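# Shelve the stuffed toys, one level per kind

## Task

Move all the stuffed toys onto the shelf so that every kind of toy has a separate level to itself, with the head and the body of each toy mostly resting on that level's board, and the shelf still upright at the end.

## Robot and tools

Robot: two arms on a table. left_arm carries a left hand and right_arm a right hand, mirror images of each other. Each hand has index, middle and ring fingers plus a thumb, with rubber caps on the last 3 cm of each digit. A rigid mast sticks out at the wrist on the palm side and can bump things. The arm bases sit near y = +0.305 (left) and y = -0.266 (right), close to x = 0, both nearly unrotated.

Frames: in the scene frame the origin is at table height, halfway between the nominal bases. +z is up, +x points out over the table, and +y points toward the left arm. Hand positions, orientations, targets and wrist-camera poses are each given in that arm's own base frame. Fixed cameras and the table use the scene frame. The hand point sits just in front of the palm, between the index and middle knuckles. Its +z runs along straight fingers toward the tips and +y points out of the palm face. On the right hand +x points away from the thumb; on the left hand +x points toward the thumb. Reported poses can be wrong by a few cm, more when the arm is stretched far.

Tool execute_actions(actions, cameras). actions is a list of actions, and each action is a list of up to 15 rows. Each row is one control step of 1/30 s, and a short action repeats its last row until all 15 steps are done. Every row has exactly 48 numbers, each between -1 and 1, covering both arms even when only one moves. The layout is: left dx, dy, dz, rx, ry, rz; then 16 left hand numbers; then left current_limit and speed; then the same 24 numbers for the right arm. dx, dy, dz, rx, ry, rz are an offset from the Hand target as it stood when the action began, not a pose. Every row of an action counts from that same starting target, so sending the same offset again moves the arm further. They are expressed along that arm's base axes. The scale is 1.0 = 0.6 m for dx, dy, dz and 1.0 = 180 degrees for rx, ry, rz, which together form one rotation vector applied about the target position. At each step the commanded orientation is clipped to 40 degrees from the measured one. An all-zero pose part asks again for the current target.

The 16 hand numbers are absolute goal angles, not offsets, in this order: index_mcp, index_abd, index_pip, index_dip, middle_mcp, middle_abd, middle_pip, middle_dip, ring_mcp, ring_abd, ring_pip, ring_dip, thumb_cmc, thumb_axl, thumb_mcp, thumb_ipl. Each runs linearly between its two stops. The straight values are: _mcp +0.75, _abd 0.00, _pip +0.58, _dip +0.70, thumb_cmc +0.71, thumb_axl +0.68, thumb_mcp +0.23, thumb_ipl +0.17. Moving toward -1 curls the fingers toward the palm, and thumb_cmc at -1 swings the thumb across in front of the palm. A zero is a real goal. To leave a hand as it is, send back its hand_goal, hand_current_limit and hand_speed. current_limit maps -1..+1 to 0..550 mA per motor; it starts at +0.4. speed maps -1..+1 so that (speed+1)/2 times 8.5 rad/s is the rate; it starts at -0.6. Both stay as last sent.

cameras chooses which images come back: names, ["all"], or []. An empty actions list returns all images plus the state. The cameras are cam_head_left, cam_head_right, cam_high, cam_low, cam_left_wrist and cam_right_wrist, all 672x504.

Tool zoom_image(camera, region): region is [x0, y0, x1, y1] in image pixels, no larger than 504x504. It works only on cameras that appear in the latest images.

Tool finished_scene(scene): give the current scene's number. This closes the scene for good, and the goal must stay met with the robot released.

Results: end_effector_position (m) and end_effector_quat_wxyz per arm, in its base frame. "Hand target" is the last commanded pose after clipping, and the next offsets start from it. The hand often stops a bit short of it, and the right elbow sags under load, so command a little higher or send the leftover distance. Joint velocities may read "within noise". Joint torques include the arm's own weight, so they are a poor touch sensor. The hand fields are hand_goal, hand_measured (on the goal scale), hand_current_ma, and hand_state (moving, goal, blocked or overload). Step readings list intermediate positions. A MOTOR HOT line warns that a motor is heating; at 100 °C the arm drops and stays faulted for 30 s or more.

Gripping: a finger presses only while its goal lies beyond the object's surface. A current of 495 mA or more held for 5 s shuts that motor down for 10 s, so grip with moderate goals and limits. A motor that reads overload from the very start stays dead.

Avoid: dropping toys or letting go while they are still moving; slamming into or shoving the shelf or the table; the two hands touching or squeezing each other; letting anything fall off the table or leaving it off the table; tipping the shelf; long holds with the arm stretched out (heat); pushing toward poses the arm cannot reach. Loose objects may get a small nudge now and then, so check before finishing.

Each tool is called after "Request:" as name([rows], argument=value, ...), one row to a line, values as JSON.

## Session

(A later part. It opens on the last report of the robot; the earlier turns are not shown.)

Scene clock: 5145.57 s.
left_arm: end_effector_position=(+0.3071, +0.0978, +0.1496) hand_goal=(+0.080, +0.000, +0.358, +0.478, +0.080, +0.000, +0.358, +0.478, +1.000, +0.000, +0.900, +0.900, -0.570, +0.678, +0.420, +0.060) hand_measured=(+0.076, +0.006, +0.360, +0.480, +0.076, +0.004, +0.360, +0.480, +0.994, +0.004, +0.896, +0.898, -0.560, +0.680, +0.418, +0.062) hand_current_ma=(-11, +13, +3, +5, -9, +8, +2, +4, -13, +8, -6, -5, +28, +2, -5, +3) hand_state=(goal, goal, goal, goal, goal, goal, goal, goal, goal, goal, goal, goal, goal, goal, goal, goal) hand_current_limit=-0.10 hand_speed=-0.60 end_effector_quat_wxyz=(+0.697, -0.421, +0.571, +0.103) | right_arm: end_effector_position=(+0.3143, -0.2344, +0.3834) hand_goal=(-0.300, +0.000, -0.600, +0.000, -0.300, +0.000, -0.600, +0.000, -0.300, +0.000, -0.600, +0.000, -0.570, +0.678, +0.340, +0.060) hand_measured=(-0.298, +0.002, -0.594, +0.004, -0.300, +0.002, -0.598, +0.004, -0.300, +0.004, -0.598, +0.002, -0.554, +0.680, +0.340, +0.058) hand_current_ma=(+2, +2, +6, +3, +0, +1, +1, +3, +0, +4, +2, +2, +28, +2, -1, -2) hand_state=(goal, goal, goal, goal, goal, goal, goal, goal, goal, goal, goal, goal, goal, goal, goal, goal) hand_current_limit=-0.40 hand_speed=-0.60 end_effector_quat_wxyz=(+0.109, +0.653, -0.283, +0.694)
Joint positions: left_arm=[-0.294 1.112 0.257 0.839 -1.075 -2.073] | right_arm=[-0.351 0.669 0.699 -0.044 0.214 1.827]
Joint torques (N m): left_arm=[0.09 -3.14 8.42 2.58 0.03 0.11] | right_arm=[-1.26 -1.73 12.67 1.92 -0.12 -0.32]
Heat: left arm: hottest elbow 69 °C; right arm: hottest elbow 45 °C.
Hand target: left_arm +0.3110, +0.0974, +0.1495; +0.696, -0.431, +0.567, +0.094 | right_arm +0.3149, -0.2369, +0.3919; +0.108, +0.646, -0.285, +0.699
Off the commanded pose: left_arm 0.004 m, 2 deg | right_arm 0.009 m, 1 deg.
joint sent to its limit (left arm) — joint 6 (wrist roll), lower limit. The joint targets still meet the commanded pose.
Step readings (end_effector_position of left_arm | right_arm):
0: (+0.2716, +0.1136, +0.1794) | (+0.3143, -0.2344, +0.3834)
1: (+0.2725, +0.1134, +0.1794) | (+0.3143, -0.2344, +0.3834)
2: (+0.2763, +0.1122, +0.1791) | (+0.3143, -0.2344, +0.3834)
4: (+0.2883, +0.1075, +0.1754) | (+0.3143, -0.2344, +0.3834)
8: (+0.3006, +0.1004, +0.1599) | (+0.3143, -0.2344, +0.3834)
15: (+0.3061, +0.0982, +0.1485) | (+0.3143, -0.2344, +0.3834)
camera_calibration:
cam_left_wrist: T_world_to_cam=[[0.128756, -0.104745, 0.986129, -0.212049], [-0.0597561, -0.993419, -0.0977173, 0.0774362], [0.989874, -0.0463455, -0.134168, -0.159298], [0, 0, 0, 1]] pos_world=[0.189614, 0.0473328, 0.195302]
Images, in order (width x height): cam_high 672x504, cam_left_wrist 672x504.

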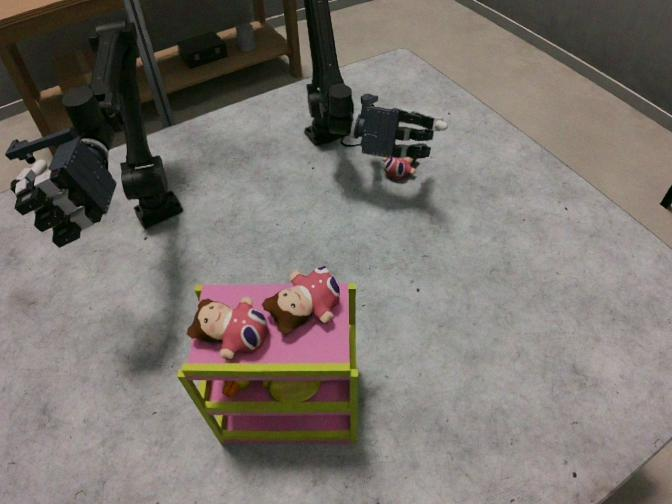

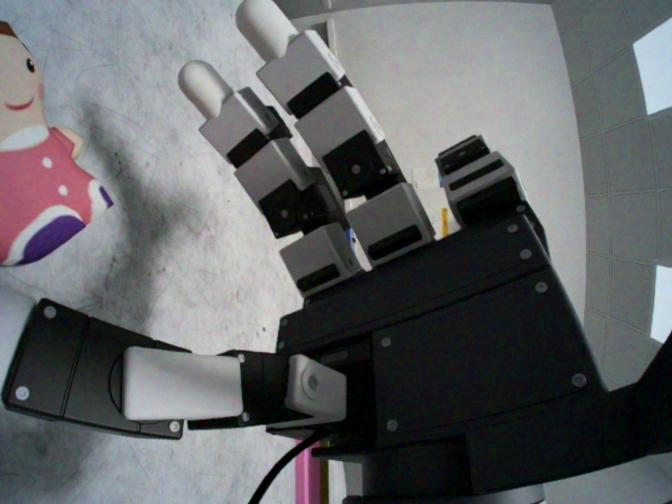

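Request:
execute_actions([
  [[0.011,0.008,-0.075,0,0,0,0.08,0,0.358,0.478,0.08,0,0.358,0.478,1.0,0,0.9,0.9,-0.57,0.678,0.42,0.06,-0.1,-0.6,0,0,0.0,0,0,0,-0.3,0,-0.6,0,-0.3,0,-0.6,0,-0.3,0,-0.6,0,-0.57,0.678,0.34,0.06,-0.4,-0.6]],
], cameras=["cam_high","cam_left_wrist"])

Request:
zoom_image(camera="cam_high", region=[360, 100, 440, 200])

Scene clock: 5164.50 s.
left_arm: end_effector_position=(+0.3134, +0.0995, +0.1040) hand_goal=(+0.080, +0.000, +0.358, +0.478, +0.080, +0.000, +0.358, +0.478, +1.000, +0.000, +0.900, +0.900, -0.570, +0.678, +0.420, +0.060) hand_measured=(+0.076, +0.006, +0.360, +0.480, +0.076, +0.004, +0.360, +0.480, +0.994, +0.004, +0.896, +0.898, -0.560, +0.680, +0.418, +0.062) hand_current_ma=(-11, +13, +3, +5, -9, +8, +2, +4, -13, +8, -6, -5, +28, +2, -5, +3) hand_state=(goal, goal, goal, goal, goal, goal, goal, goal, goal, goal, goal, goal, goal, goal, goal, goal) hand_current_limit=-0.10 hand_speed=-0.60 end_effector_quat_wxyz=(+0.696, -0.417, +0.575, +0.100) | right_arm: end_effector_position=(+0.3143, -0.2344, +0.3834) hand_goal=(-0.300, +0.000, -0.600, +0.000, -0.300, +0.000, -0.600, +0.000, -0.300, +0.000, -0.600, +0.000, -0.570, +0.678, +0.340, +0.060) hand_measured=(-0.298, +0.002, -0.594, +0.004, -0.300, +0.002, -0.598, +0.004, -0.300, +0.004, -0.598, +0.002, -0.554, +0.680, +0.340, +0.058) hand_current_ma=(+2, +2, +6, +3, +0, +1, +1, +3, +0, +4, +2, +2, +28, +2, -1, -2) hand_state=(goal, goal, goal, goal, goal, goal, goal, goal, goal, goal, goal, goal, goal, goal, goal, goal) hand_current_limit=-0.40 hand_speed=-0.60 end_effector_quat_wxyz=(+0.109, +0.653, -0.283, +0.694)
Joint positions: left_arm=[-0.278 1.368 0.222 1.126 -1.049 -2.073] | right_arm=[-0.351 0.669 0.699 -0.044 0.214 1.827]
Joint torques (N m): left_arm=[1.14 -5.01 6.54 2.37 0.03 0.1] | right_arm=[-1.2 -1.9 12.57 1.99 -0.15 -0.3]
Heat: left arm: hottest elbow 65 °C; right arm: hottest elbow 46 °C.
Hand target: left_arm +0.3176, +0.1021, +0.1045; +0.696, -0.431, +0.567, +0.093 | right_arm +0.3149, -0.2369, +0.3919; +0.108, +0.646, -0.285, +0.699
Off the commanded pose: left_arm 0.005 m, 2 deg | right_arm 0.009 m, 1 deg.
joint sent to its limit (left arm) — joint 6 (wrist roll), lower limit. The joint targets still meet the commanded pose.
Step readings (end_effector_position of left_arm | right_arm):
0: (+0.3071, +0.0978, +0.1495) | (+0.3143, -0.2344, +0.3834)
1: (+0.3075, +0.0977, +0.1495) | (+0.3143, -0.2344, +0.3834)
2: (+0.3084, +0.0973, +0.1486) | (+0.3143, -0.2344, +0.3834)
4: (+0.3116, +0.0960, +0.1414) | (+0.3143, -0.2344, +0.3834)
8: (+0.3110, +0.0964, +0.1146) | (+0.3143, -0.2344, +0.3834)
15: (+0.3124, +0.0994, +0.1027) | (+0.3143, -0.2344, +0.3834)
camera_calibration:
cam_left_wrist: T_world_to_cam=[[0.132415, -0.107095, 0.985392, -0.168612], [-0.0712005, -0.992605, -0.0983115, 0.0785196], [0.988634, -0.0571425, -0.139061, -0.169612], [0, 0, 0, 1]] pos_world=[0.195601, 0.0501894, 0.150282]
Images, in order (width x height): cam_high 672x504, cam_left_wrist 672x504.

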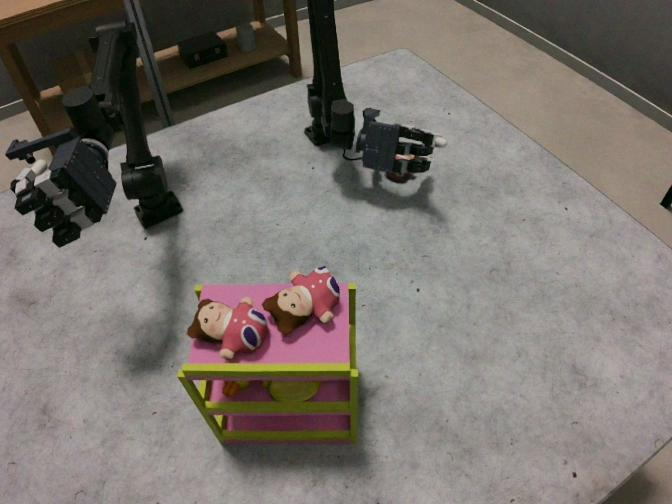

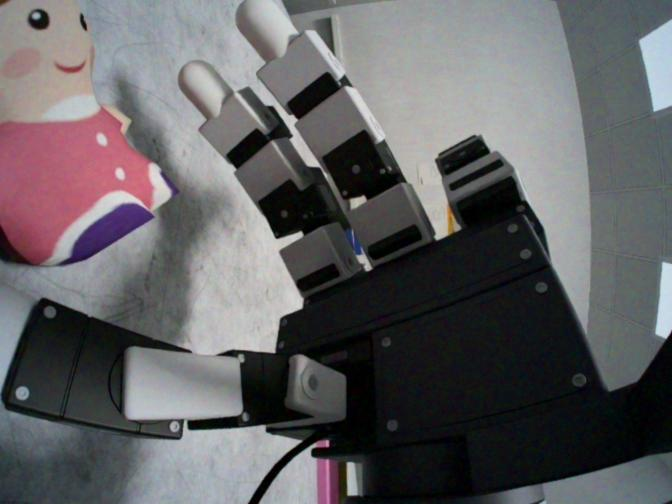

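Scaled by 5.040 from the camera's 672x504 image, which has a finer 960x720 frame.

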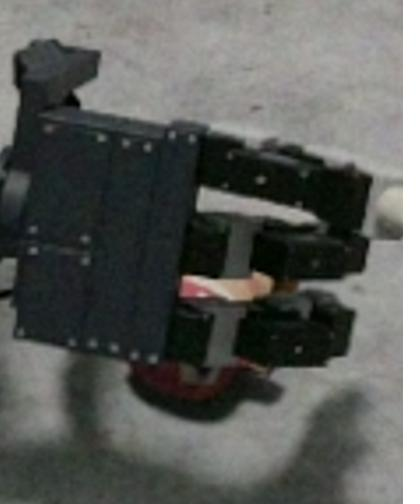

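Request:
execute_actions([
  [[0.0,0.0,-0.057,0,0,0,0.08,0,0.358,0.478,0.08,0,0.358,0.478,1.0,0,0.9,0.9,-0.57,0.678,0.42,0.06,-0.1,-0.6,0,0,0.0,0,0,0,-0.3,0,-0.6,0,-0.3,0,-0.6,0,-0.3,0,-0.6,0,-0.57,0.678,0.34,0.06,-0.4,-0.6]],
], cameras=["cam_head_left","cam_left_wrist","cam_low"])

Scene clock: 5170.03 s.
left_arm: end_effector_position=(+0.3169, +0.0986, +0.0722) hand_goal=(+0.080, +0.000, +0.358, +0.478, +0.080, +0.000, +0.358, +0.478, +1.000, +0.000, +0.900, +0.900, -0.570, +0.678, +0.420, +0.060) hand_measured=(+0.076, +0.006, +0.360, +0.480, +0.076, +0.004, +0.360, +0.480, +0.994, +0.004, +0.896, +0.898, -0.560, +0.680, +0.418, +0.062) hand_current_ma=(-11, +13, +3, +5, -9, +8, +2, +4, -13, +8, -6, -5, +28, +2, -5, +3) hand_state=(goal, goal, goal, goal, goal, goal, goal, goal, goal, goal, goal, goal, goal, goal, goal, goal) hand_current_limit=-0.10 hand_speed=-0.60 end_effector_quat_wxyz=(+0.698, -0.419, +0.572, +0.098) | right_arm: end_effector_position=(+0.3143, -0.2344, +0.3834) hand_goal=(-0.300, +0.000, -0.600, +0.000, -0.300, +0.000, -0.600, +0.000, -0.300, +0.000, -0.600, +0.000, -0.570, +0.678, +0.340, +0.060) hand_measured=(-0.298, +0.002, -0.594, +0.004, -0.300, +0.002, -0.598, +0.004, -0.300, +0.004, -0.598, +0.002, -0.554, +0.680, +0.340, +0.058) hand_current_ma=(+2, +2, +6, +3, +0, +1, +1, +3, +0, +4, +2, +2, +28, +2, -1, -2) hand_state=(goal, goal, goal, goal, goal, goal, goal, goal, goal, goal, goal, goal, goal, goal, goal, goal) hand_current_limit=-0.40 hand_speed=-0.60 end_effector_quat_wxyz=(+0.109, +0.653, -0.283, +0.694)
Joint positions: left_arm=[-0.278 1.584 0.219 1.353 -1.049 -2.073] | right_arm=[-0.351 0.669 0.699 -0.044 0.214 1.827]
Joint torques (N m): left_arm=[1.08 -6.18 4 2.4 0.01 0.09] | right_arm=[-1.44 -1.44 12.48 1.96 -0.14 -0.33]
Heat: left arm: hottest elbow 64 °C; right arm: hottest elbow 46 °C.
Hand target: left_arm +0.3175, +0.1022, +0.0703; +0.696, -0.431, +0.567, +0.094 | right_arm +0.3149, -0.2369, +0.3919; +0.108, +0.646, -0.285, +0.699
Off the commanded pose: left_arm 0.004 m, 2 deg | right_arm 0.009 m, 1 deg.
joint sent to its limit (left arm) — joint 6 (wrist roll), lower limit. The joint targets still meet the commanded pose.
Step readings (end_effector_position of left_arm | right_arm):
0: (+0.3134, +0.0995, +0.1040) | (+0.3143, -0.2344, +0.3834)
1: (+0.3135, +0.0994, +0.1040) | (+0.3143, -0.2344, +0.3834)
2: (+0.3143, +0.0992, +0.1037) | (+0.3143, -0.2344, +0.3834)
4: (+0.3164, +0.0986, +0.0985) | (+0.3143, -0.2344, +0.3834)
8: (+0.3157, +0.0988, +0.0775) | (+0.3143, -0.2344, +0.3834)
15: (+0.3161, +0.0988, +0.0709) | (+0.3143, -0.2344, +0.3834)
camera_calibration:
cam_left_wrist: T_world_to_cam=[[0.124506, -0.104802, 0.986669, -0.135611], [-0.0701067, -0.99285, -0.0966123, 0.0743313], [0.989739, -0.0571433, -0.130963, -0.178435], [0, 0, 0, 1]] pos_world=[0.1987, 0.0493911, 0.117616]
Images, in order (width x height): cam_head_left 672x504, cam_low 672x504, cam_left_wrist 672x504.

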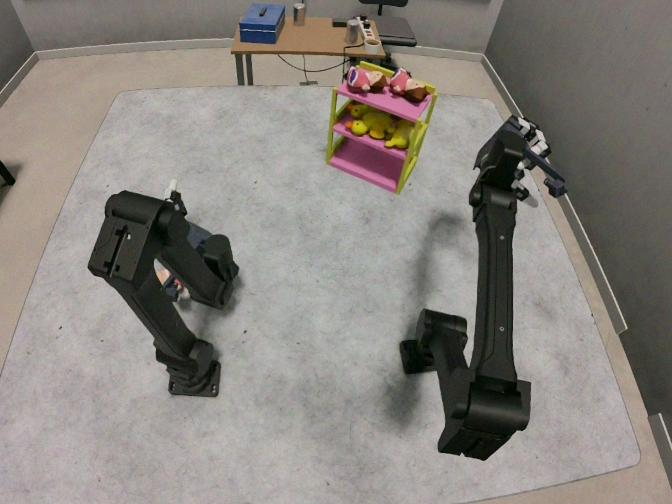

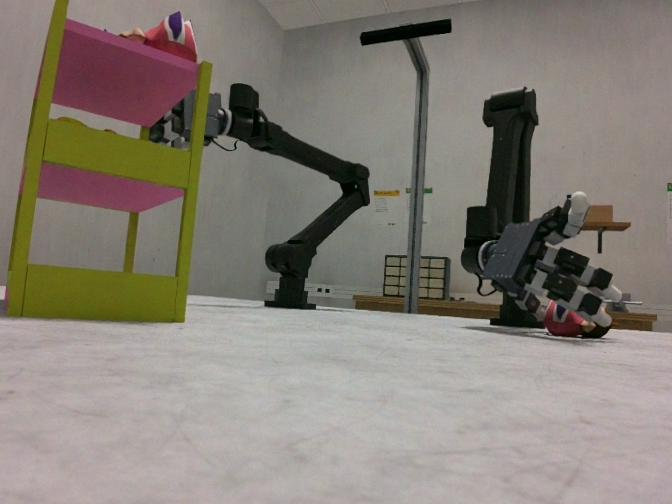

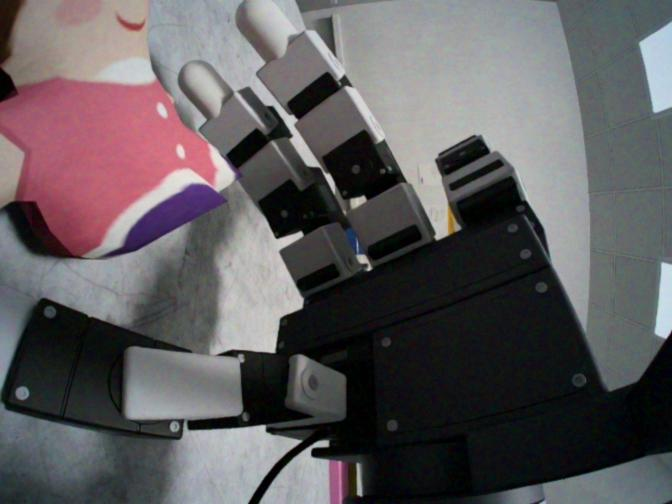

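Request:
execute_actions([
  [[-0.018,0.006,-0.004,0,0,0,0.08,0,0.358,0.478,0.08,0,0.358,0.478,1.0,0,0.9,0.9,-0.57,0.678,0.42,0.06,-0.1,-0.6,0,0,0.0,0,0,0,-0.3,0,-0.6,0,-0.3,0,-0.6,0,-0.3,0,-0.6,0,-0.57,0.678,0.34,0.06,-0.4,-0.6]],
], cameras=["cam_left_wrist","cam_low"])

Request:
zoom_image(camera="cam_low", region=[480, 220, 660, 360])

Scene clock: 5183.97 s.
left_arm: end_effector_position=(+0.3082, +0.1016, +0.0704) hand_goal=(+0.080, +0.000, +0.358, +0.478, +0.080, +0.000, +0.358, +0.478, +1.000, +0.000, +0.900, +0.900, -0.570, +0.678, +0.420, +0.060) hand_measured=(+0.076, +0.006, +0.360, +0.480, +0.076, +0.004, +0.360, +0.480, +0.994, +0.004, +0.896, +0.898, -0.560, +0.680, +0.418, +0.062) hand_current_ma=(-11, +13, +3, +5, -9, +8, +2, +4, -13, +8, -6, -5, +28, +2, -5, +3) hand_state=(goal, goal, goal, goal, goal, goal, goal, goal, goal, goal, goal, goal, goal, goal, goal, goal) hand_current_limit=-0.10 hand_speed=-0.60 end_effector_quat_wxyz=(+0.699, -0.420, +0.571, +0.097) | right_arm: end_effector_position=(+0.3143, -0.2344, +0.3834) hand_goal=(-0.300, +0.000, -0.600, +0.000, -0.300, +0.000, -0.600, +0.000, -0.300, +0.000, -0.600, +0.000, -0.570, +0.678, +0.340, +0.060) hand_measured=(-0.298, +0.002, -0.594, +0.004, -0.300, +0.002, -0.598, +0.004, -0.300, +0.004, -0.598, +0.002, -0.554, +0.680, +0.340, +0.058) hand_current_ma=(+2, +2, +6, +3, +0, +1, +1, +3, +0, +4, +2, +2, +28, +2, -1, -2) hand_state=(goal, goal, goal, goal, goal, goal, goal, goal, goal, goal, goal, goal, goal, goal, goal, goal) hand_current_limit=-0.40 hand_speed=-0.60 end_effector_quat_wxyz=(+0.109, +0.653, -0.283, +0.694)
Joint positions: left_arm=[-0.276 1.587 0.194 1.387 -1.047 -2.073] | right_arm=[-0.351 0.669 0.699 -0.044 0.214 1.827]
Joint torques (N m): left_arm=[1.2 -5.95 3.36 2.28 0.03 0.11] | right_arm=[-1.49 -1.79 12.51 1.96 -0.15 -0.32]
Heat: left arm: hottest elbow 62 °C; right arm: hottest elbow 47 °C.
Hand target: left_arm +0.3067, +0.1058, +0.0679; +0.696, -0.431, +0.567, +0.094 | right_arm +0.3149, -0.2369, +0.3919; +0.108, +0.646, -0.285, +0.699
Off the commanded pose: left_arm 0.005 m, 1 deg | right_arm 0.009 m, 1 deg.
joint sent to its limit (left arm) — joint 6 (wrist roll), lower limit. The joint targets still meet the commanded pose.
Step readings (end_effector_position of left_arm | right_arm):
0: (+0.3169, +0.0986, +0.0721) | (+0.3143, -0.2344, +0.3834)
1: (+0.3169, +0.0986, +0.0721) | (+0.3143, -0.2344, +0.3834)
2: (+0.3167, +0.0986, +0.0723) | (+0.3143, -0.2344, +0.3834)
4: (+0.3154, +0.0990, +0.0723) | (+0.3143, -0.2344, +0.3834)
8: (+0.3095, +0.1010, +0.0708) | (+0.3143, -0.2344, +0.3834)
15: (+0.3081, +0.1017, +0.0703) | (+0.3143, -0.2344, +0.3834)
camera_calibration:
cam_left_wrist: T_world_to_cam=[[0.119456, -0.10331, 0.98745, -0.131152], [-0.0692275, -0.993018, -0.0955174, 0.0762895], [0.990423, -0.0569485, -0.125774, -0.170585], [0, 0, 0, 1]] pos_world=[0.189899, 0.052493, 0.115338]
Images, in order (width x height): cam_low 672x504, cam_left_wrist 672x504.

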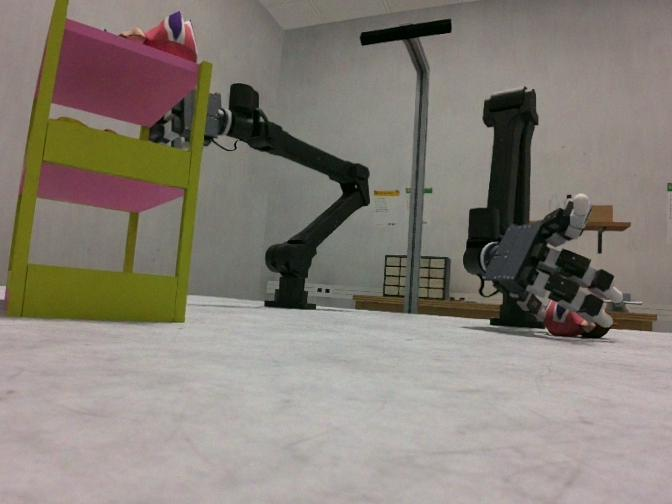

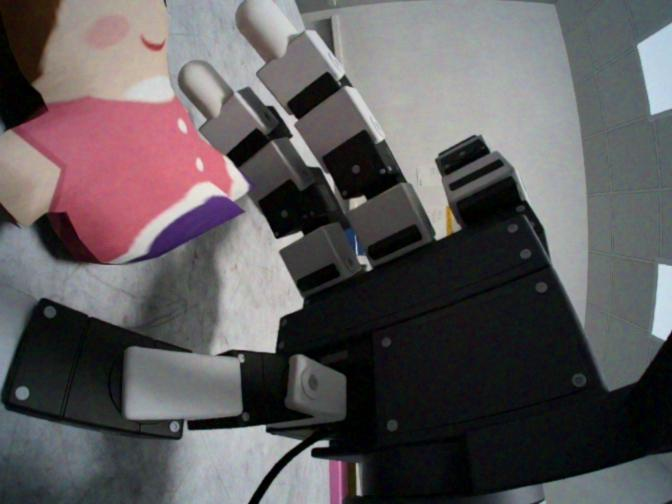

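Scaled by 2.800 from the camera's 672x504 image, which has a finer 960x720 frame.

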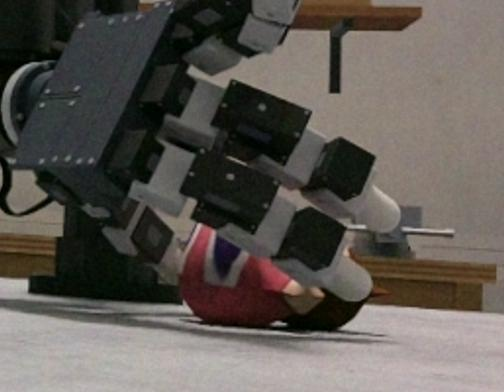

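Request:
execute_actions([
  [[-0.001,-0.0095,0.004,0,0,-0.0444,0.08,0,0.358,0.478,0.08,0,0.358,0.478,1.0,0,0.9,0.9,-0.57,0.678,0.42,0.06,-0.1,-0.6,0,0,0.0,0,0,0,-0.3,0,-0.6,0,-0.3,0,-0.6,0,-0.3,0,-0.6,0,-0.57,0.678,0.34,0.06,-0.4,-0.6]],
], cameras=["cam_left_wrist","cam_low"])

Scene clock: 5196.23 s.
left_arm: end_effector_position=(+0.3054, +0.0966, +0.0636) hand_goal=(+0.080, +0.000, +0.358, +0.478, +0.080, +0.000, +0.358, +0.478, +1.000, +0.000, +0.900, +0.900, -0.570, +0.678, +0.420, +0.060) hand_measured=(+0.076, +0.006, +0.360, +0.480, +0.076, +0.004, +0.360, +0.480, +0.994, +0.004, +0.896, +0.898, -0.560, +0.680, +0.418, +0.062) hand_current_ma=(-11, +13, +2, +5, -9, +8, +2, +4, -13, +8, -6, -5, +28, +2, -5, +3) hand_state=(goal, goal, goal, goal, goal, goal, goal, goal, goal, goal, goal, goal, goal, goal, goal, goal) hand_current_limit=-0.10 hand_speed=-0.60 end_effector_quat_wxyz=(+0.695, -0.375, +0.611, +0.057) | right_arm: end_effector_position=(+0.3143, -0.2344, +0.3834) hand_goal=(-0.300, +0.000, -0.600, +0.000, -0.300, +0.000, -0.600, +0.000, -0.300, +0.000, -0.600, +0.000, -0.570, +0.678, +0.340, +0.060) hand_measured=(-0.298, +0.002, -0.594, +0.004, -0.300, +0.002, -0.598, +0.004, -0.300, +0.004, -0.598, +0.002, -0.554, +0.680, +0.340, +0.058) hand_current_ma=(+2, +2, +6, +3, +0, +1, +1, +3, +0, +4, +2, +2, +28, +2, -1, -2) hand_state=(goal, goal, goal, goal, goal, goal, goal, goal, goal, goal, goal, goal, goal, goal, goal, goal) hand_current_limit=-0.40 hand_speed=-0.60 end_effector_quat_wxyz=(+0.109, +0.653, -0.283, +0.694)
Joint positions: left_arm=[-0.273 1.572 0.13 1.399 -0.904 -2.073] | right_arm=[-0.351 0.669 0.699 -0.044 0.214 1.827]
Joint torques (N m): left_arm=[1.03 -8.06 3.08 2.59 -0.01 0.11] | right_arm=[-1.55 -1.38 12.6 1.98 -0.14 -0.34]
Heat: left arm: hottest elbow 60 °C; right arm: hottest elbow 47 °C.
Hand target: left_arm +0.3061, +0.1000, +0.0702; +0.700, -0.390, +0.596, +0.045 | right_arm +0.3149, -0.2369, +0.3919; +0.108, +0.646, -0.285, +0.699
Off the commanded pose: left_arm 0.008 m, 3 deg | right_arm 0.009 m, 1 deg.
joint sent to its limit (left arm) — joint 6 (wrist roll), lower limit. The joint targets still meet the commanded pose.
Step readings (end_effector_position of left_arm | right_arm):
0: (+0.3082, +0.1016, +0.0704) | (+0.3143, -0.2344, +0.3834)
1: (+0.3086, +0.1014, +0.0704) | (+0.3143, -0.2344, +0.3834)
2: (+0.3108, +0.0999, +0.0697) | (+0.3143, -0.2344, +0.3834)
4: (+0.3123, +0.0975, +0.0672) | (+0.3143, -0.2344, +0.3834)
8: (+0.3054, +0.0971, +0.0622) | (+0.3143, -0.2344, +0.3834)
15: (+0.3053, +0.0967, +0.0636) | (+0.3143, -0.2344, +0.3834)
camera_calibration:
cam_left_wrist: T_world_to_cam=[[0.139224, -0.127928, 0.981963, -0.127951], [-0.21053, -0.972775, -0.096882, 0.111779], [0.967623, -0.193245, -0.162367, -0.146481], [0, 0, 0, 1]] pos_world=[0.183085, 0.0640603, 0.112689]
Images, in order (width x height): cam_low 672x504, cam_left_wrist 672x504.

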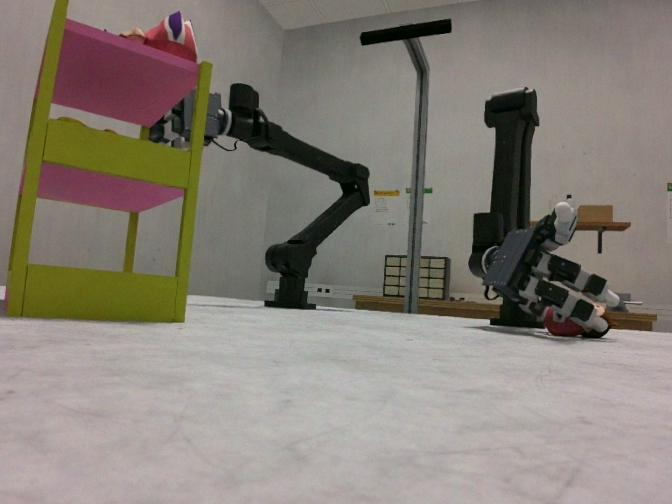

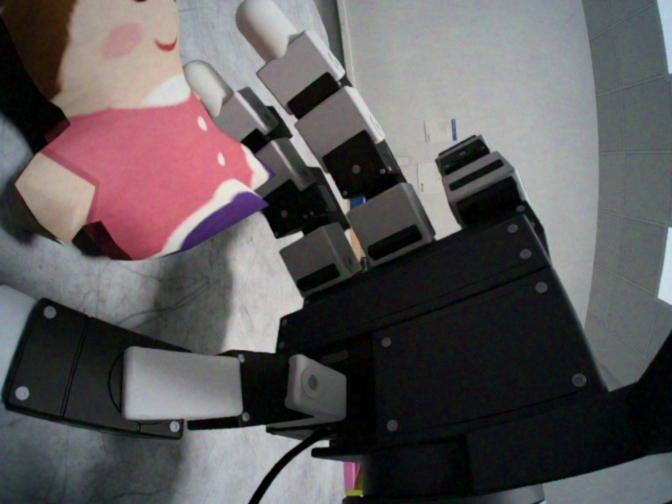

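Request:
execute_actions([
  [[0,0,0.004,0,0,0,-0.12,0,0.34,0.46,-0.08,0,0.34,0.46,1.0,0,0.9,0.9,-0.57,0.678,0.25,0.04,0,-0.7,0,0,0.0,0,0,0,-0.3,0,-0.6,0,-0.3,0,-0.6,0,-0.3,0,-0.6,0,-0.57,0.678,0.34,0.06,-0.4,-0.6]],
  [[0,0,0.0,0,0,0,-0.3,0,0.31,0.43,-0.22,0,0.32,0.44,1.0,0,0.9,0.9,-0.57,0.678,0.08,0.02,0,-0.75,0,0,0.0,0,0,0,-0.3,0,-0.6,0,-0.3,0,-0.6,0,-0.3,0,-0.6,0,-0.57,0.678,0.34,0.06,-0.4,-0.6]],
], cameras=["cam_left_wrist","cam_low"])

Request:
zoom_image(camera="cam_low", region=[480, 220, 660, 360])

Scene clock: 5233.77 s.
left_arm: end_effector_position=(+0.3066, +0.0964, +0.0683) hand_goal=(-0.300, +0.000, +0.310, +0.430, -0.220, +0.000, +0.320, +0.440, +1.000, +0.000, +0.900, +0.900, -0.570, +0.678, +0.080, +0.020) hand_measured=(-0.048, +0.006, +0.360, +0.462, -0.220, +0.004, +0.322, +0.442, +0.994, +0.004, +0.896, +0.898, -0.560, +0.680, +0.302, +0.042) hand_current_ma=(+275, +13, +172, +98, +1, +8, +4, +5, -13, +8, -6, -5, +28, +2, +275, +89) hand_state=(blocked, goal, blocked, blocked, goal, goal, goal, goal, goal, goal, goal, goal, goal, goal, blocked, blocked) hand_current_limit=0.00 hand_speed=-0.75 end_effector_quat_wxyz=(+0.700, -0.377, +0.605, +0.052) | right_arm: end_effector_position=(+0.3143, -0.2344, +0.3834) hand_goal=(-0.300, +0.000, -0.600, +0.000, -0.300, +0.000, -0.600, +0.000, -0.300, +0.000, -0.600, +0.000, -0.570, +0.678, +0.340, +0.060) hand_measured=(-0.298, +0.002, -0.594, +0.004, -0.300, +0.002, -0.598, +0.004, -0.300, +0.004, -0.598, +0.002, -0.554, +0.680, +0.340, +0.058) hand_current_ma=(+2, +2, +6, +3, +0, +1, +1, +3, +0, +4, +2, +2, +28, +2, -1, -2) hand_state=(goal, goal, goal, goal, goal, goal, goal, goal, goal, goal, goal, goal, goal, goal, goal, goal) hand_current_limit=-0.40 hand_speed=-0.60 end_effector_quat_wxyz=(+0.109, +0.653, -0.283, +0.694)
Joint positions: left_arm=[-0.272 1.554 0.13 1.399 -0.903 -2.073] | right_arm=[-0.351 0.669 0.699 -0.044 0.214 1.827]
Joint torques (N m): left_arm=[1.26 -7.53 3.33 1.74 -0.03 0.15] | right_arm=[-1.08 -1.55 12.62 2.06 -0.16 -0.33]
Heat: left arm: hottest elbow 57 °C; right arm: hottest elbow 47 °C.
Hand target: left_arm +0.3061, +0.1001, +0.0726; +0.700, -0.391, +0.596, +0.045 | right_arm +0.3149, -0.2369, +0.3919; +0.108, +0.646, -0.285, +0.699
Off the commanded pose: left_arm 0.006 m, 2 deg | right_arm 0.009 m, 1 deg.
joint sent to its limit (left arm) — joint 6 (wrist roll), lower limit. The joint targets still meet the commanded pose.
Step readings (end_effector_position of left_arm | right_arm):
0: (+0.3054, +0.0966, +0.0636) | (+0.3143, -0.2344, +0.3834)
1: (+0.3054, +0.0966, +0.0636) | (+0.3143, -0.2344, +0.3834)
2: (+0.3055, +0.0966, +0.0638) | (+0.3143, -0.2344, +0.3834)
4: (+0.3058, +0.0966, +0.0649) | (+0.3143, -0.2344, +0.3834)
8: (+0.3065, +0.0965, +0.0677) | (+0.3143, -0.2344, +0.3834)
15: (+0.3066, +0.0964, +0.0683) | (+0.3143, -0.2344, +0.3834)
16: (+0.3066, +0.0964, +0.0683) | (+0.3143, -0.2344, +0.3834)
17: (+0.3066, +0.0964, +0.0683) | (+0.3143, -0.2344, +0.3834)
19: (+0.3066, +0.0964, +0.0683) | (+0.3143, -0.2344, +0.3834)
23: (+0.3066, +0.0964, +0.0683) | (+0.3143, -0.2344, +0.3834)
30: (+0.3066, +0.0964, +0.0683) | (+0.3143, -0.2344, +0.3834)
camera_calibration:
cam_left_wrist: T_world_to_cam=[[0.121553, -0.12293, 0.984943, -0.127945], [-0.208831, -0.973258, -0.0956994, 0.111674], [0.970368, -0.194054, -0.143974, -0.148922], [0, 0, 0, 1]] pos_world=[0.183382, 0.0640608, 0.115265]
Images, in order (width x height): cam_low 672x504, cam_left_wrist 672x504.

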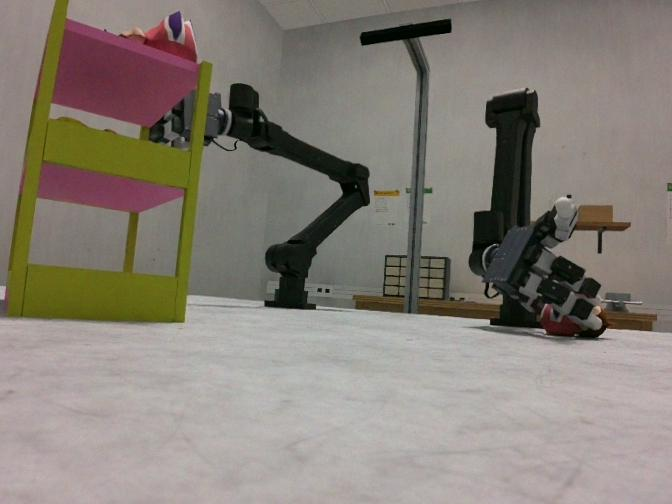

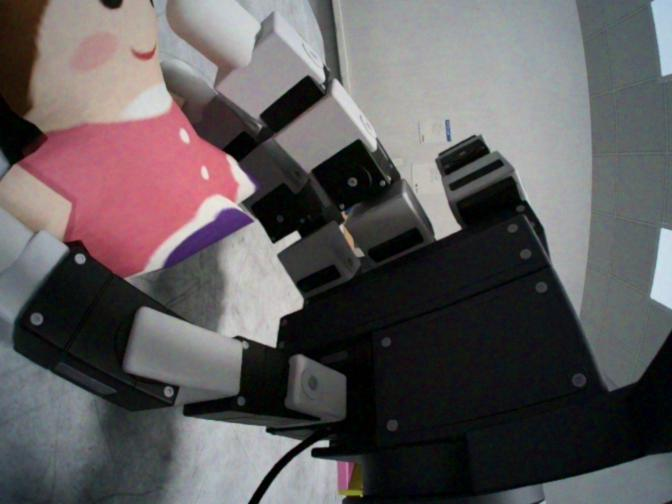

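Scaled by 2.800 from the camera's 672x504 image, which has a finer 960x720 frame.

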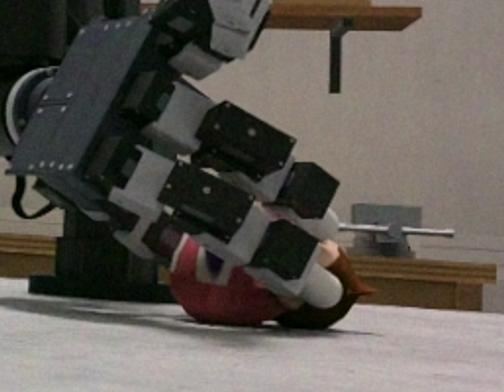

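Request:
execute_actions([
  [[0,0,0.0,0,0,0,-0.5,0,0.286,0.406,-0.4,0,0.286,0.406,1.0,0,0.9,0.9,-0.57,0.678,-0.2,-0.05,0.15,-0.75,0,0,0.0,0,0,0,-0.3,0,-0.6,0,-0.3,0,-0.6,0,-0.3,0,-0.6,0,-0.57,0.678,0.34,0.06,-0.4,-0.6]],
  [[0,0,0.1,0,0,0,-0.5,0,0.286,0.406,-0.5,0,0.286,0.406,1.0,0,0.9,0.9,-0.57,0.678,-0.2,-0.05,0.15,-0.75,0,0,0.0,0,0,0,-0.3,0,-0.6,0,-0.3,0,-0.6,0,-0.3,0,-0.6,0,-0.57,0.678,0.34,0.06,-0.4,-0.6]],
], cameras=["cam_left_wrist","cam_low","cam_high"])

Request:
zoom_image(camera="cam_low", region=[480, 220, 660, 360])

Scene clock: 5241.30 s.
left_arm: end_effector_position=(+0.2923, +0.1014, +0.1184) hand_goal=(-0.500, +0.000, +0.286, +0.406, -0.500, +0.000, +0.286, +0.406, +1.000, +0.000, +0.900, +0.900, -0.570, +0.678, -0.200, -0.050) hand_measured=(-0.314, +0.008, +0.306, +0.412, -0.498, +0.004, +0.288, +0.408, +0.994, +0.004, +0.896, +0.898, -0.564, +0.680, +0.022, -0.040) hand_current_ma=(+316, +18, +55, +15, +3, +6, +5, +5, -13, +8, -6, -5, +13, +2, +316, +38) hand_state=(blocked, goal, goal, goal, goal, goal, goal, goal, goal, goal, goal, goal, goal, goal, blocked, goal) hand_current_limit=0.15 hand_speed=-0.75 end_effector_quat_wxyz=(+0.696, -0.374, +0.609, +0.062) | right_arm: end_effector_position=(+0.3143, -0.2344, +0.3834) hand_goal=(-0.300, +0.000, -0.600, +0.000, -0.300, +0.000, -0.600, +0.000, -0.300, +0.000, -0.600, +0.000, -0.570, +0.678, +0.340, +0.060) hand_measured=(-0.298, +0.002, -0.594, +0.004, -0.300, +0.002, -0.598, +0.004, -0.300, +0.004, -0.598, +0.002, -0.554, +0.680, +0.340, +0.058) hand_current_ma=(+2, +2, +6, +3, +0, +1, +1, +3, +0, +4, +2, +2, +28, +2, -1, -2) hand_state=(goal, goal, goal, goal, goal, goal, goal, goal, goal, goal, goal, goal, goal, goal, goal, goal) hand_current_limit=-0.40 hand_speed=-0.60 end_effector_quat_wxyz=(+0.109, +0.653, -0.283, +0.694)
Joint positions: left_arm=[-0.272 1.105 0.13 0.939 -0.91 -2.06] | right_arm=[-0.351 0.669 0.699 -0.044 0.214 1.827]
Joint torques (N m): left_arm=[1.14 -4.78 10.36 1.54 0 0.12] | right_arm=[-1.49 -1.55 12.53 2.06 -0.15 -0.31]
Heat: left arm: hottest elbow 56 °C; right arm: hottest elbow 47 °C.
Hand target: left_arm +0.3061, +0.1001, +0.1327; +0.700, -0.391, +0.596, +0.045 | right_arm +0.3149, -0.2369, +0.3919; +0.108, +0.646, -0.285, +0.699
Off the commanded pose: left_arm 0.020 m, 3 deg | right_arm 0.009 m, 1 deg.
Step readings (end_effector_position of left_arm | right_arm):
0: (+0.3066, +0.0964, +0.0683) | (+0.3143, -0.2344, +0.3834)
1: (+0.3066, +0.0964, +0.0683) | (+0.3143, -0.2344, +0.3834)
2: (+0.3066, +0.0964, +0.0683) | (+0.3143, -0.2344, +0.3834)
4: (+0.3066, +0.0964, +0.0683) | (+0.3143, -0.2344, +0.3834)
8: (+0.3067, +0.0964, +0.0684) | (+0.3143, -0.2344, +0.3834)
15: (+0.3067, +0.0964, +0.0686) | (+0.3143, -0.2344, +0.3834)
16: (+0.3067, +0.0964, +0.0688) | (+0.3143, -0.2344, +0.3834)
17: (+0.3066, +0.0965, +0.0701) | (+0.3143, -0.2344, +0.3834)
19: (+0.3068, +0.0968, +0.0792) | (+0.3143, -0.2344, +0.3834)
23: (+0.3065, +0.0979, +0.1113) | (+0.3143, -0.2344, +0.3834)
30: (+0.2974, +0.1009, +0.1230) | (+0.3143, -0.2344, +0.3834)
camera_calibration:
cam_left_wrist: T_world_to_cam=[[0.140801, -0.135462, 0.980727, -0.178869], [-0.203879, -0.973331, -0.10517, 0.117977], [0.968818, -0.185142, -0.164663, -0.124853], [0, 0, 0, 1]] pos_world=[0.170197, 0.0674851, 0.167271]
Images, in order (width x height): cam_high 672x504, cam_low 672x504, cam_left_wrist 672x504.

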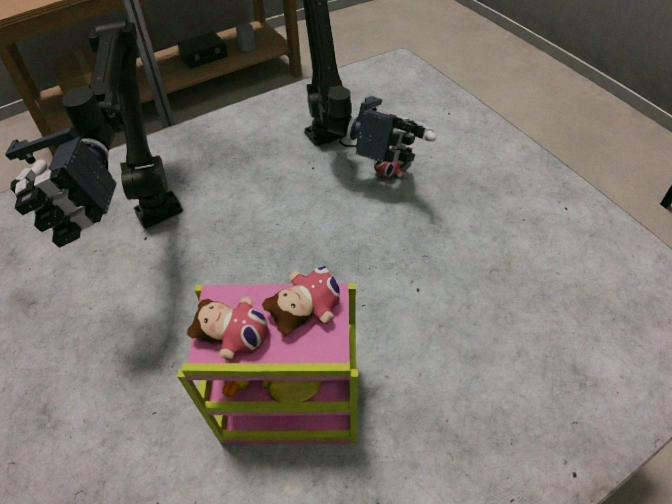

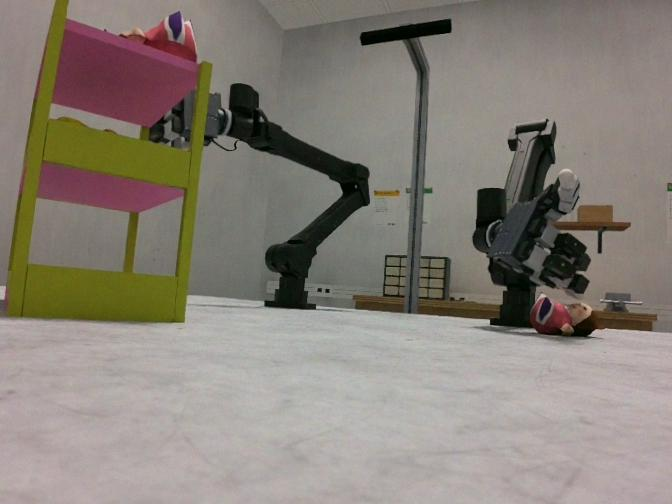

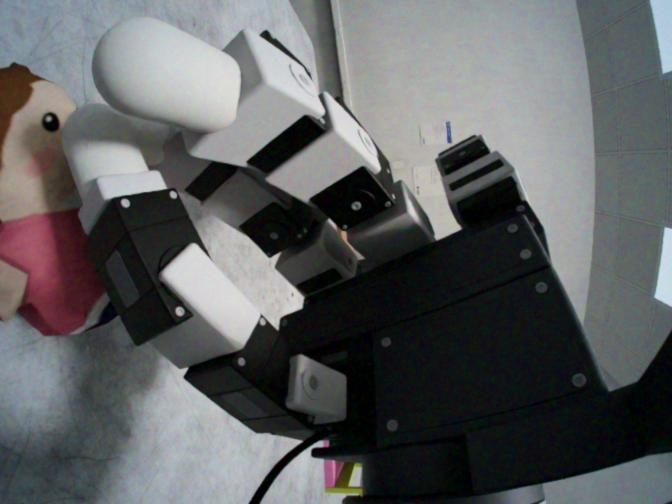

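Scaled by 2.800 from the camera's 672x504 image, which has a finer 960x720 frame.

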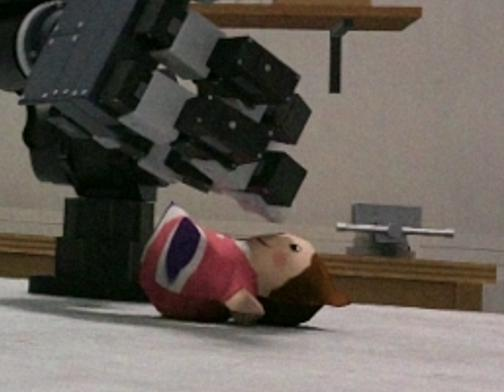

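Request:
execute_actions([
  [[0,0,0.04,0,0,0,0.08,0,0.358,0.478,0.08,0,0.358,0.478,1.0,0,0.9,0.9,-0.57,0.678,0.42,0.06,0,-0.4,0,0,0.0,0,0,0,-0.3,0,-0.6,0,-0.3,0,-0.6,0,-0.3,0,-0.6,0,-0.57,0.678,0.34,0.06,-0.4,-0.6]],
], cameras=["cam_left_wrist","cam_high","cam_head_left"])

Request:
zoom_image(camera="cam_high", region=[350, 90, 450, 200])

Scene clock: 5247.63 s.
left_arm: end_effector_position=(+0.2901, +0.1015, +0.1378) hand_goal=(+0.080, +0.000, +0.358, +0.478, +0.080, +0.000, +0.358, +0.478, +1.000, +0.000, +0.900, +0.900, -0.570, +0.678, +0.420, +0.060) hand_measured=(+0.074, +0.008, +0.356, +0.476, +0.074, +0.004, +0.356, +0.476, +0.994, +0.004, +0.896, +0.898, -0.564, +0.680, +0.416, +0.058) hand_current_ma=(-17, +18, -5, -5, -15, +6, -4, -4, -13, +8, -6, -5, +13, +2, -10, -4) hand_state=(goal, goal, goal, goal, goal, goal, goal, goal, goal, goal, goal, goal, goal, goal, goal, goal) hand_current_limit=0.00 hand_speed=-0.40 end_effector_quat_wxyz=(+0.693, -0.373, +0.614, +0.062) | right_arm: end_effector_position=(+0.3143, -0.2344, +0.3834) hand_goal=(-0.300, +0.000, -0.600, +0.000, -0.300, +0.000, -0.600, +0.000, -0.300, +0.000, -0.600, +0.000, -0.570, +0.678, +0.340, +0.060) hand_measured=(-0.298, +0.002, -0.594, +0.004, -0.300, +0.002, -0.598, +0.004, -0.300, +0.004, -0.598, +0.002, -0.554, +0.680, +0.340, +0.058) hand_current_ma=(+2, +2, +6, +3, +0, +1, +1, +3, +0, +4, +2, +2, +28, +2, -1, -2) hand_state=(goal, goal, goal, goal, goal, goal, goal, goal, goal, goal, goal, goal, goal, goal, goal, goal) hand_current_limit=-0.40 hand_speed=-0.60 end_effector_quat_wxyz=(+0.109, +0.653, -0.283, +0.694)
Joint positions: left_arm=[-0.272 0.953 0.156 0.745 -0.906 -2.068] | right_arm=[-0.351 0.669 0.699 -0.044 0.214 1.827]
Joint torques (N m): left_arm=[0.85 -2.78 12.7 1.4 0.01 0.08] | right_arm=[-1.79 -1.44 12.6 2.03 -0.15 -0.32]
Heat: left arm: hottest elbow 57 °C; right arm: hottest elbow 47 °C.
Hand target: left_arm +0.3061, +0.1001, +0.1568; +0.701, -0.391, +0.596, +0.045 | right_arm +0.3149, -0.2369, +0.3919; +0.108, +0.646, -0.285, +0.699
Off the commanded pose: left_arm 0.025 m, 4 deg | right_arm 0.009 m, 1 deg.
joint sent to its limit (left arm) — joint 6 (wrist roll), lower limit. The joint targets still meet the commanded pose.
Step readings (end_effector_position of left_arm | right_arm):
0: (+0.2923, +0.1013, +0.1184) | (+0.3143, -0.2344, +0.3834)
1: (+0.2922, +0.1014, +0.1184) | (+0.3143, -0.2344, +0.3834)
2: (+0.2918, +0.1015, +0.1182) | (+0.3143, -0.2344, +0.3834)
4: (+0.2898, +0.1020, +0.1204) | (+0.3143, -0.2344, +0.3834)
8: (+0.2883, +0.1023, +0.1324) | (+0.3143, -0.2344, +0.3834)
15: (+0.2905, +0.1014, +0.1388) | (+0.3143, -0.2344, +0.3834)
camera_calibration:
cam_left_wrist: T_world_to_cam=[[0.151996, -0.134585, 0.979175, -0.200647], [-0.208987, -0.972663, -0.101249, 0.120567], [0.966034, -0.189246, -0.175967, -0.116762], [0, 0, 0, 1]] pos_world=[0.168491, 0.0681705, 0.188129]
Images, in order (width x height): cam_head_left 672x504, cam_high 672x504, cam_left_wrist 672x504.

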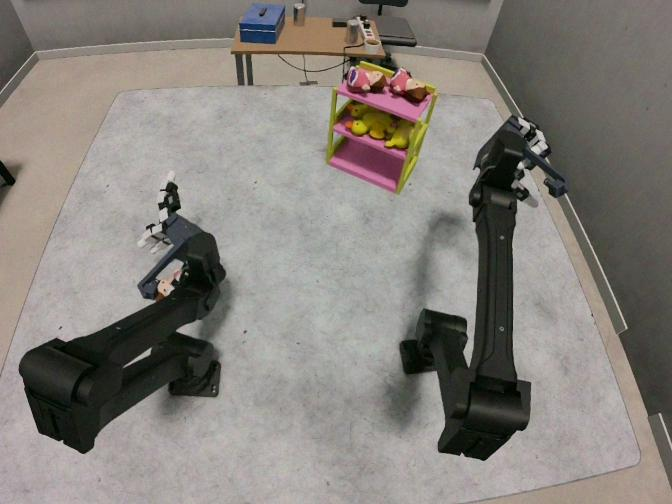

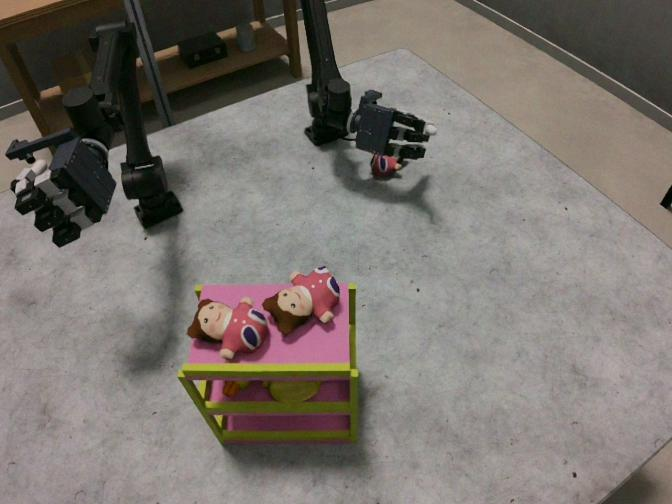

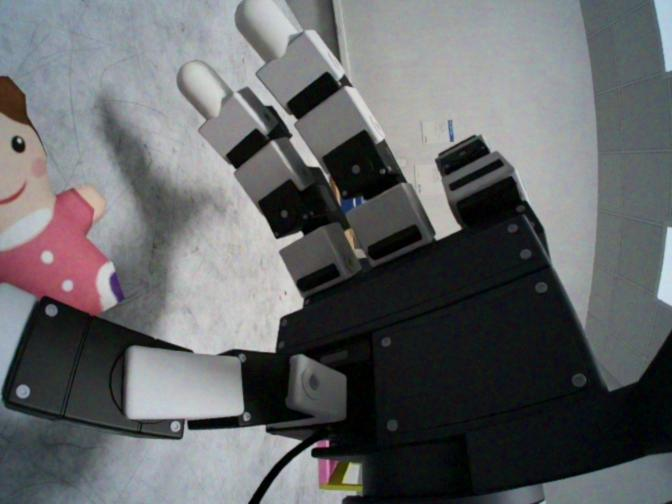

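Scaled by 4.582 from the camera's 672x504 image, which has a finer 960x720 frame.

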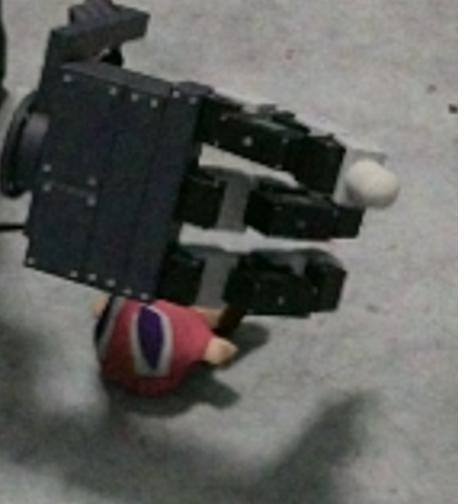

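Request:
execute_actions([
  [[0.0,-0.047,-0.065,0,0,0,0.08,0,0.358,0.478,0.08,0,0.358,0.478,1.0,0,0.9,0.9,-0.57,0.678,0.42,0.06,0,-0.4,0,0,0.0,0,0,0,-0.3,0,-0.6,0,-0.3,0,-0.6,0,-0.3,0,-0.6,0,-0.57,0.678,0.34,0.06,-0.4,-0.6]],
], cameras=["cam_left_wrist","cam_high"])

Request:
zoom_image(camera="cam_high", region=[350, 90, 450, 200])

Scene clock: 5273.80 s.
left_arm: end_effector_position=(+0.2969, +0.0789, +0.1137) hand_goal=(+0.080, +0.000, +0.358, +0.478, +0.080, +0.000, +0.358, +0.478, +1.000, +0.000, +0.900, +0.900, -0.570, +0.678, +0.420, +0.060) hand_measured=(+0.074, +0.008, +0.356, +0.476, +0.074, +0.004, +0.356, +0.476, +0.994, +0.004, +0.896, +0.898, -0.564, +0.680, +0.418, +0.058) hand_current_ma=(-15, +17, -5, -5, -12, +6, -4, -4, -13, +8, -6, -5, +14, +2, -8, -4) hand_state=(goal, goal, goal, goal, goal, goal, goal, goal, goal, goal, goal, goal, goal, goal, goal, goal) hand_current_limit=0.00 hand_speed=-0.40 end_effector_quat_wxyz=(+0.699, -0.380, +0.603, +0.063) | right_arm: end_effector_position=(+0.3143, -0.2344, +0.3834) hand_goal=(-0.300, +0.000, -0.600, +0.000, -0.300, +0.000, -0.600, +0.000, -0.300, +0.000, -0.600, +0.000, -0.570, +0.678, +0.340, +0.060) hand_measured=(-0.298, +0.002, -0.594, +0.004, -0.300, +0.002, -0.598, +0.004, -0.300, +0.004, -0.598, +0.002, -0.554, +0.680, +0.340, +0.058) hand_current_ma=(+2, +2, +6, +3, +0, +1, +1, +3, +0, +4, +2, +2, +28, +2, -1, -2) hand_state=(goal, goal, goal, goal, goal, goal, goal, goal, goal, goal, goal, goal, goal, goal, goal, goal) hand_current_limit=-0.40 hand_speed=-0.60 end_effector_quat_wxyz=(+0.109, +0.653, -0.283, +0.694)
Joint positions: left_arm=[-0.37 1.201 0.156 1.014 -1.022 -2.069] | right_arm=[-0.351 0.669 0.699 -0.044 0.214 1.827]
Joint torques (N m): left_arm=[-1.38 -3.37 8.18 2.54 -0.19 0.11] | right_arm=[-1.61 -1.49 12.74 2.02 -0.15 -0.32]
Heat: left arm: hottest elbow 60 °C; right arm: hottest elbow 47 °C.
Hand target: left_arm +0.3061, +0.0719, +0.1177; +0.700, -0.390, +0.596, +0.045 | right_arm +0.3149, -0.2369, +0.3919; +0.108, +0.646, -0.285, +0.699
Off the commanded pose: left_arm 0.012 m, 3 deg | right_arm 0.009 m, 1 deg.
joint sent to its limit (left arm) — joint 6 (wrist roll), lower limit. The joint targets still meet the commanded pose.
Step readings (end_effector_position of left_arm | right_arm):
0: (+0.2901, +0.1014, +0.1378) | (+0.3143, -0.2344, +0.3834)
1: (+0.2900, +0.1016, +0.1377) | (+0.3143, -0.2344, +0.3834)
2: (+0.2892, +0.1019, +0.1379) | (+0.3143, -0.2344, +0.3834)
4: (+0.2896, +0.0983, +0.1353) | (+0.3143, -0.2344, +0.3834)
8: (+0.2952, +0.0828, +0.1191) | (+0.3143, -0.2344, +0.3834)
15: (+0.2965, +0.0789, +0.1123) | (+0.3143, -0.2344, +0.3834)
camera_calibration:
cam_left_wrist: T_world_to_cam=[[0.131273, -0.128641, 0.982964, -0.175884], [-0.189533, -0.976511, -0.102485, 0.0922401], [0.973059, -0.172851, -0.152572, -0.13776], [0, 0, 0, 1]] pos_world=[0.17462, 0.0436356, 0.161323]
Images, in order (width x height): cam_high 672x504, cam_left_wrist 672x504.

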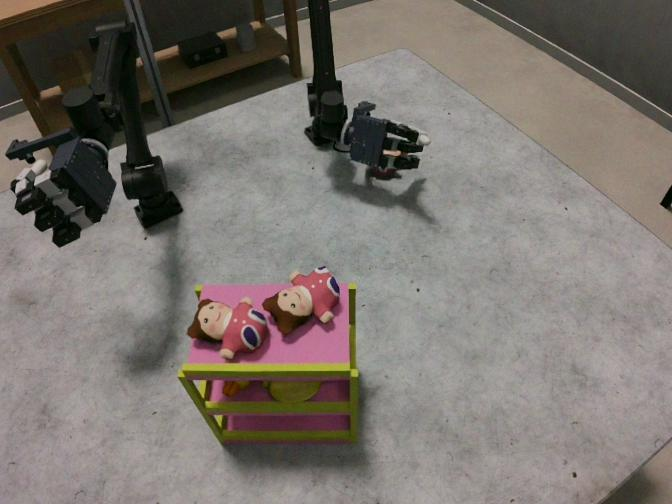

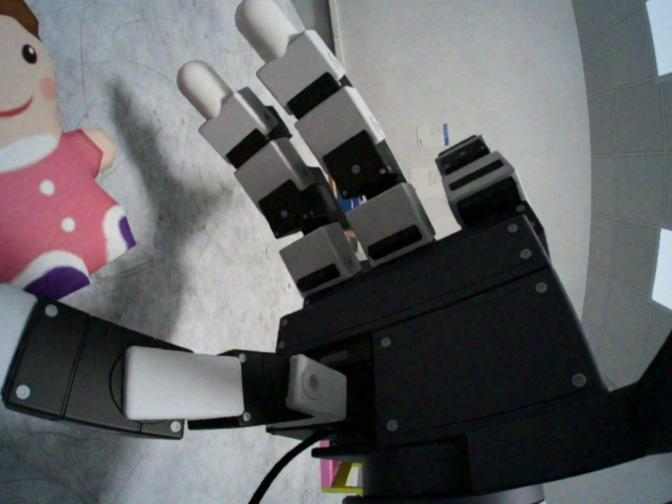

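Scaled by 4.582 from the camera's 672x504 image, which has a finer 960x720 frame.

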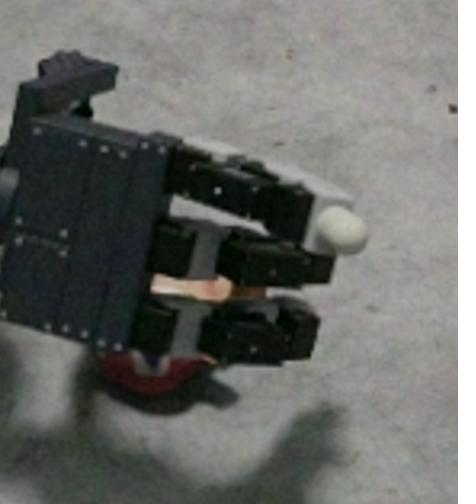

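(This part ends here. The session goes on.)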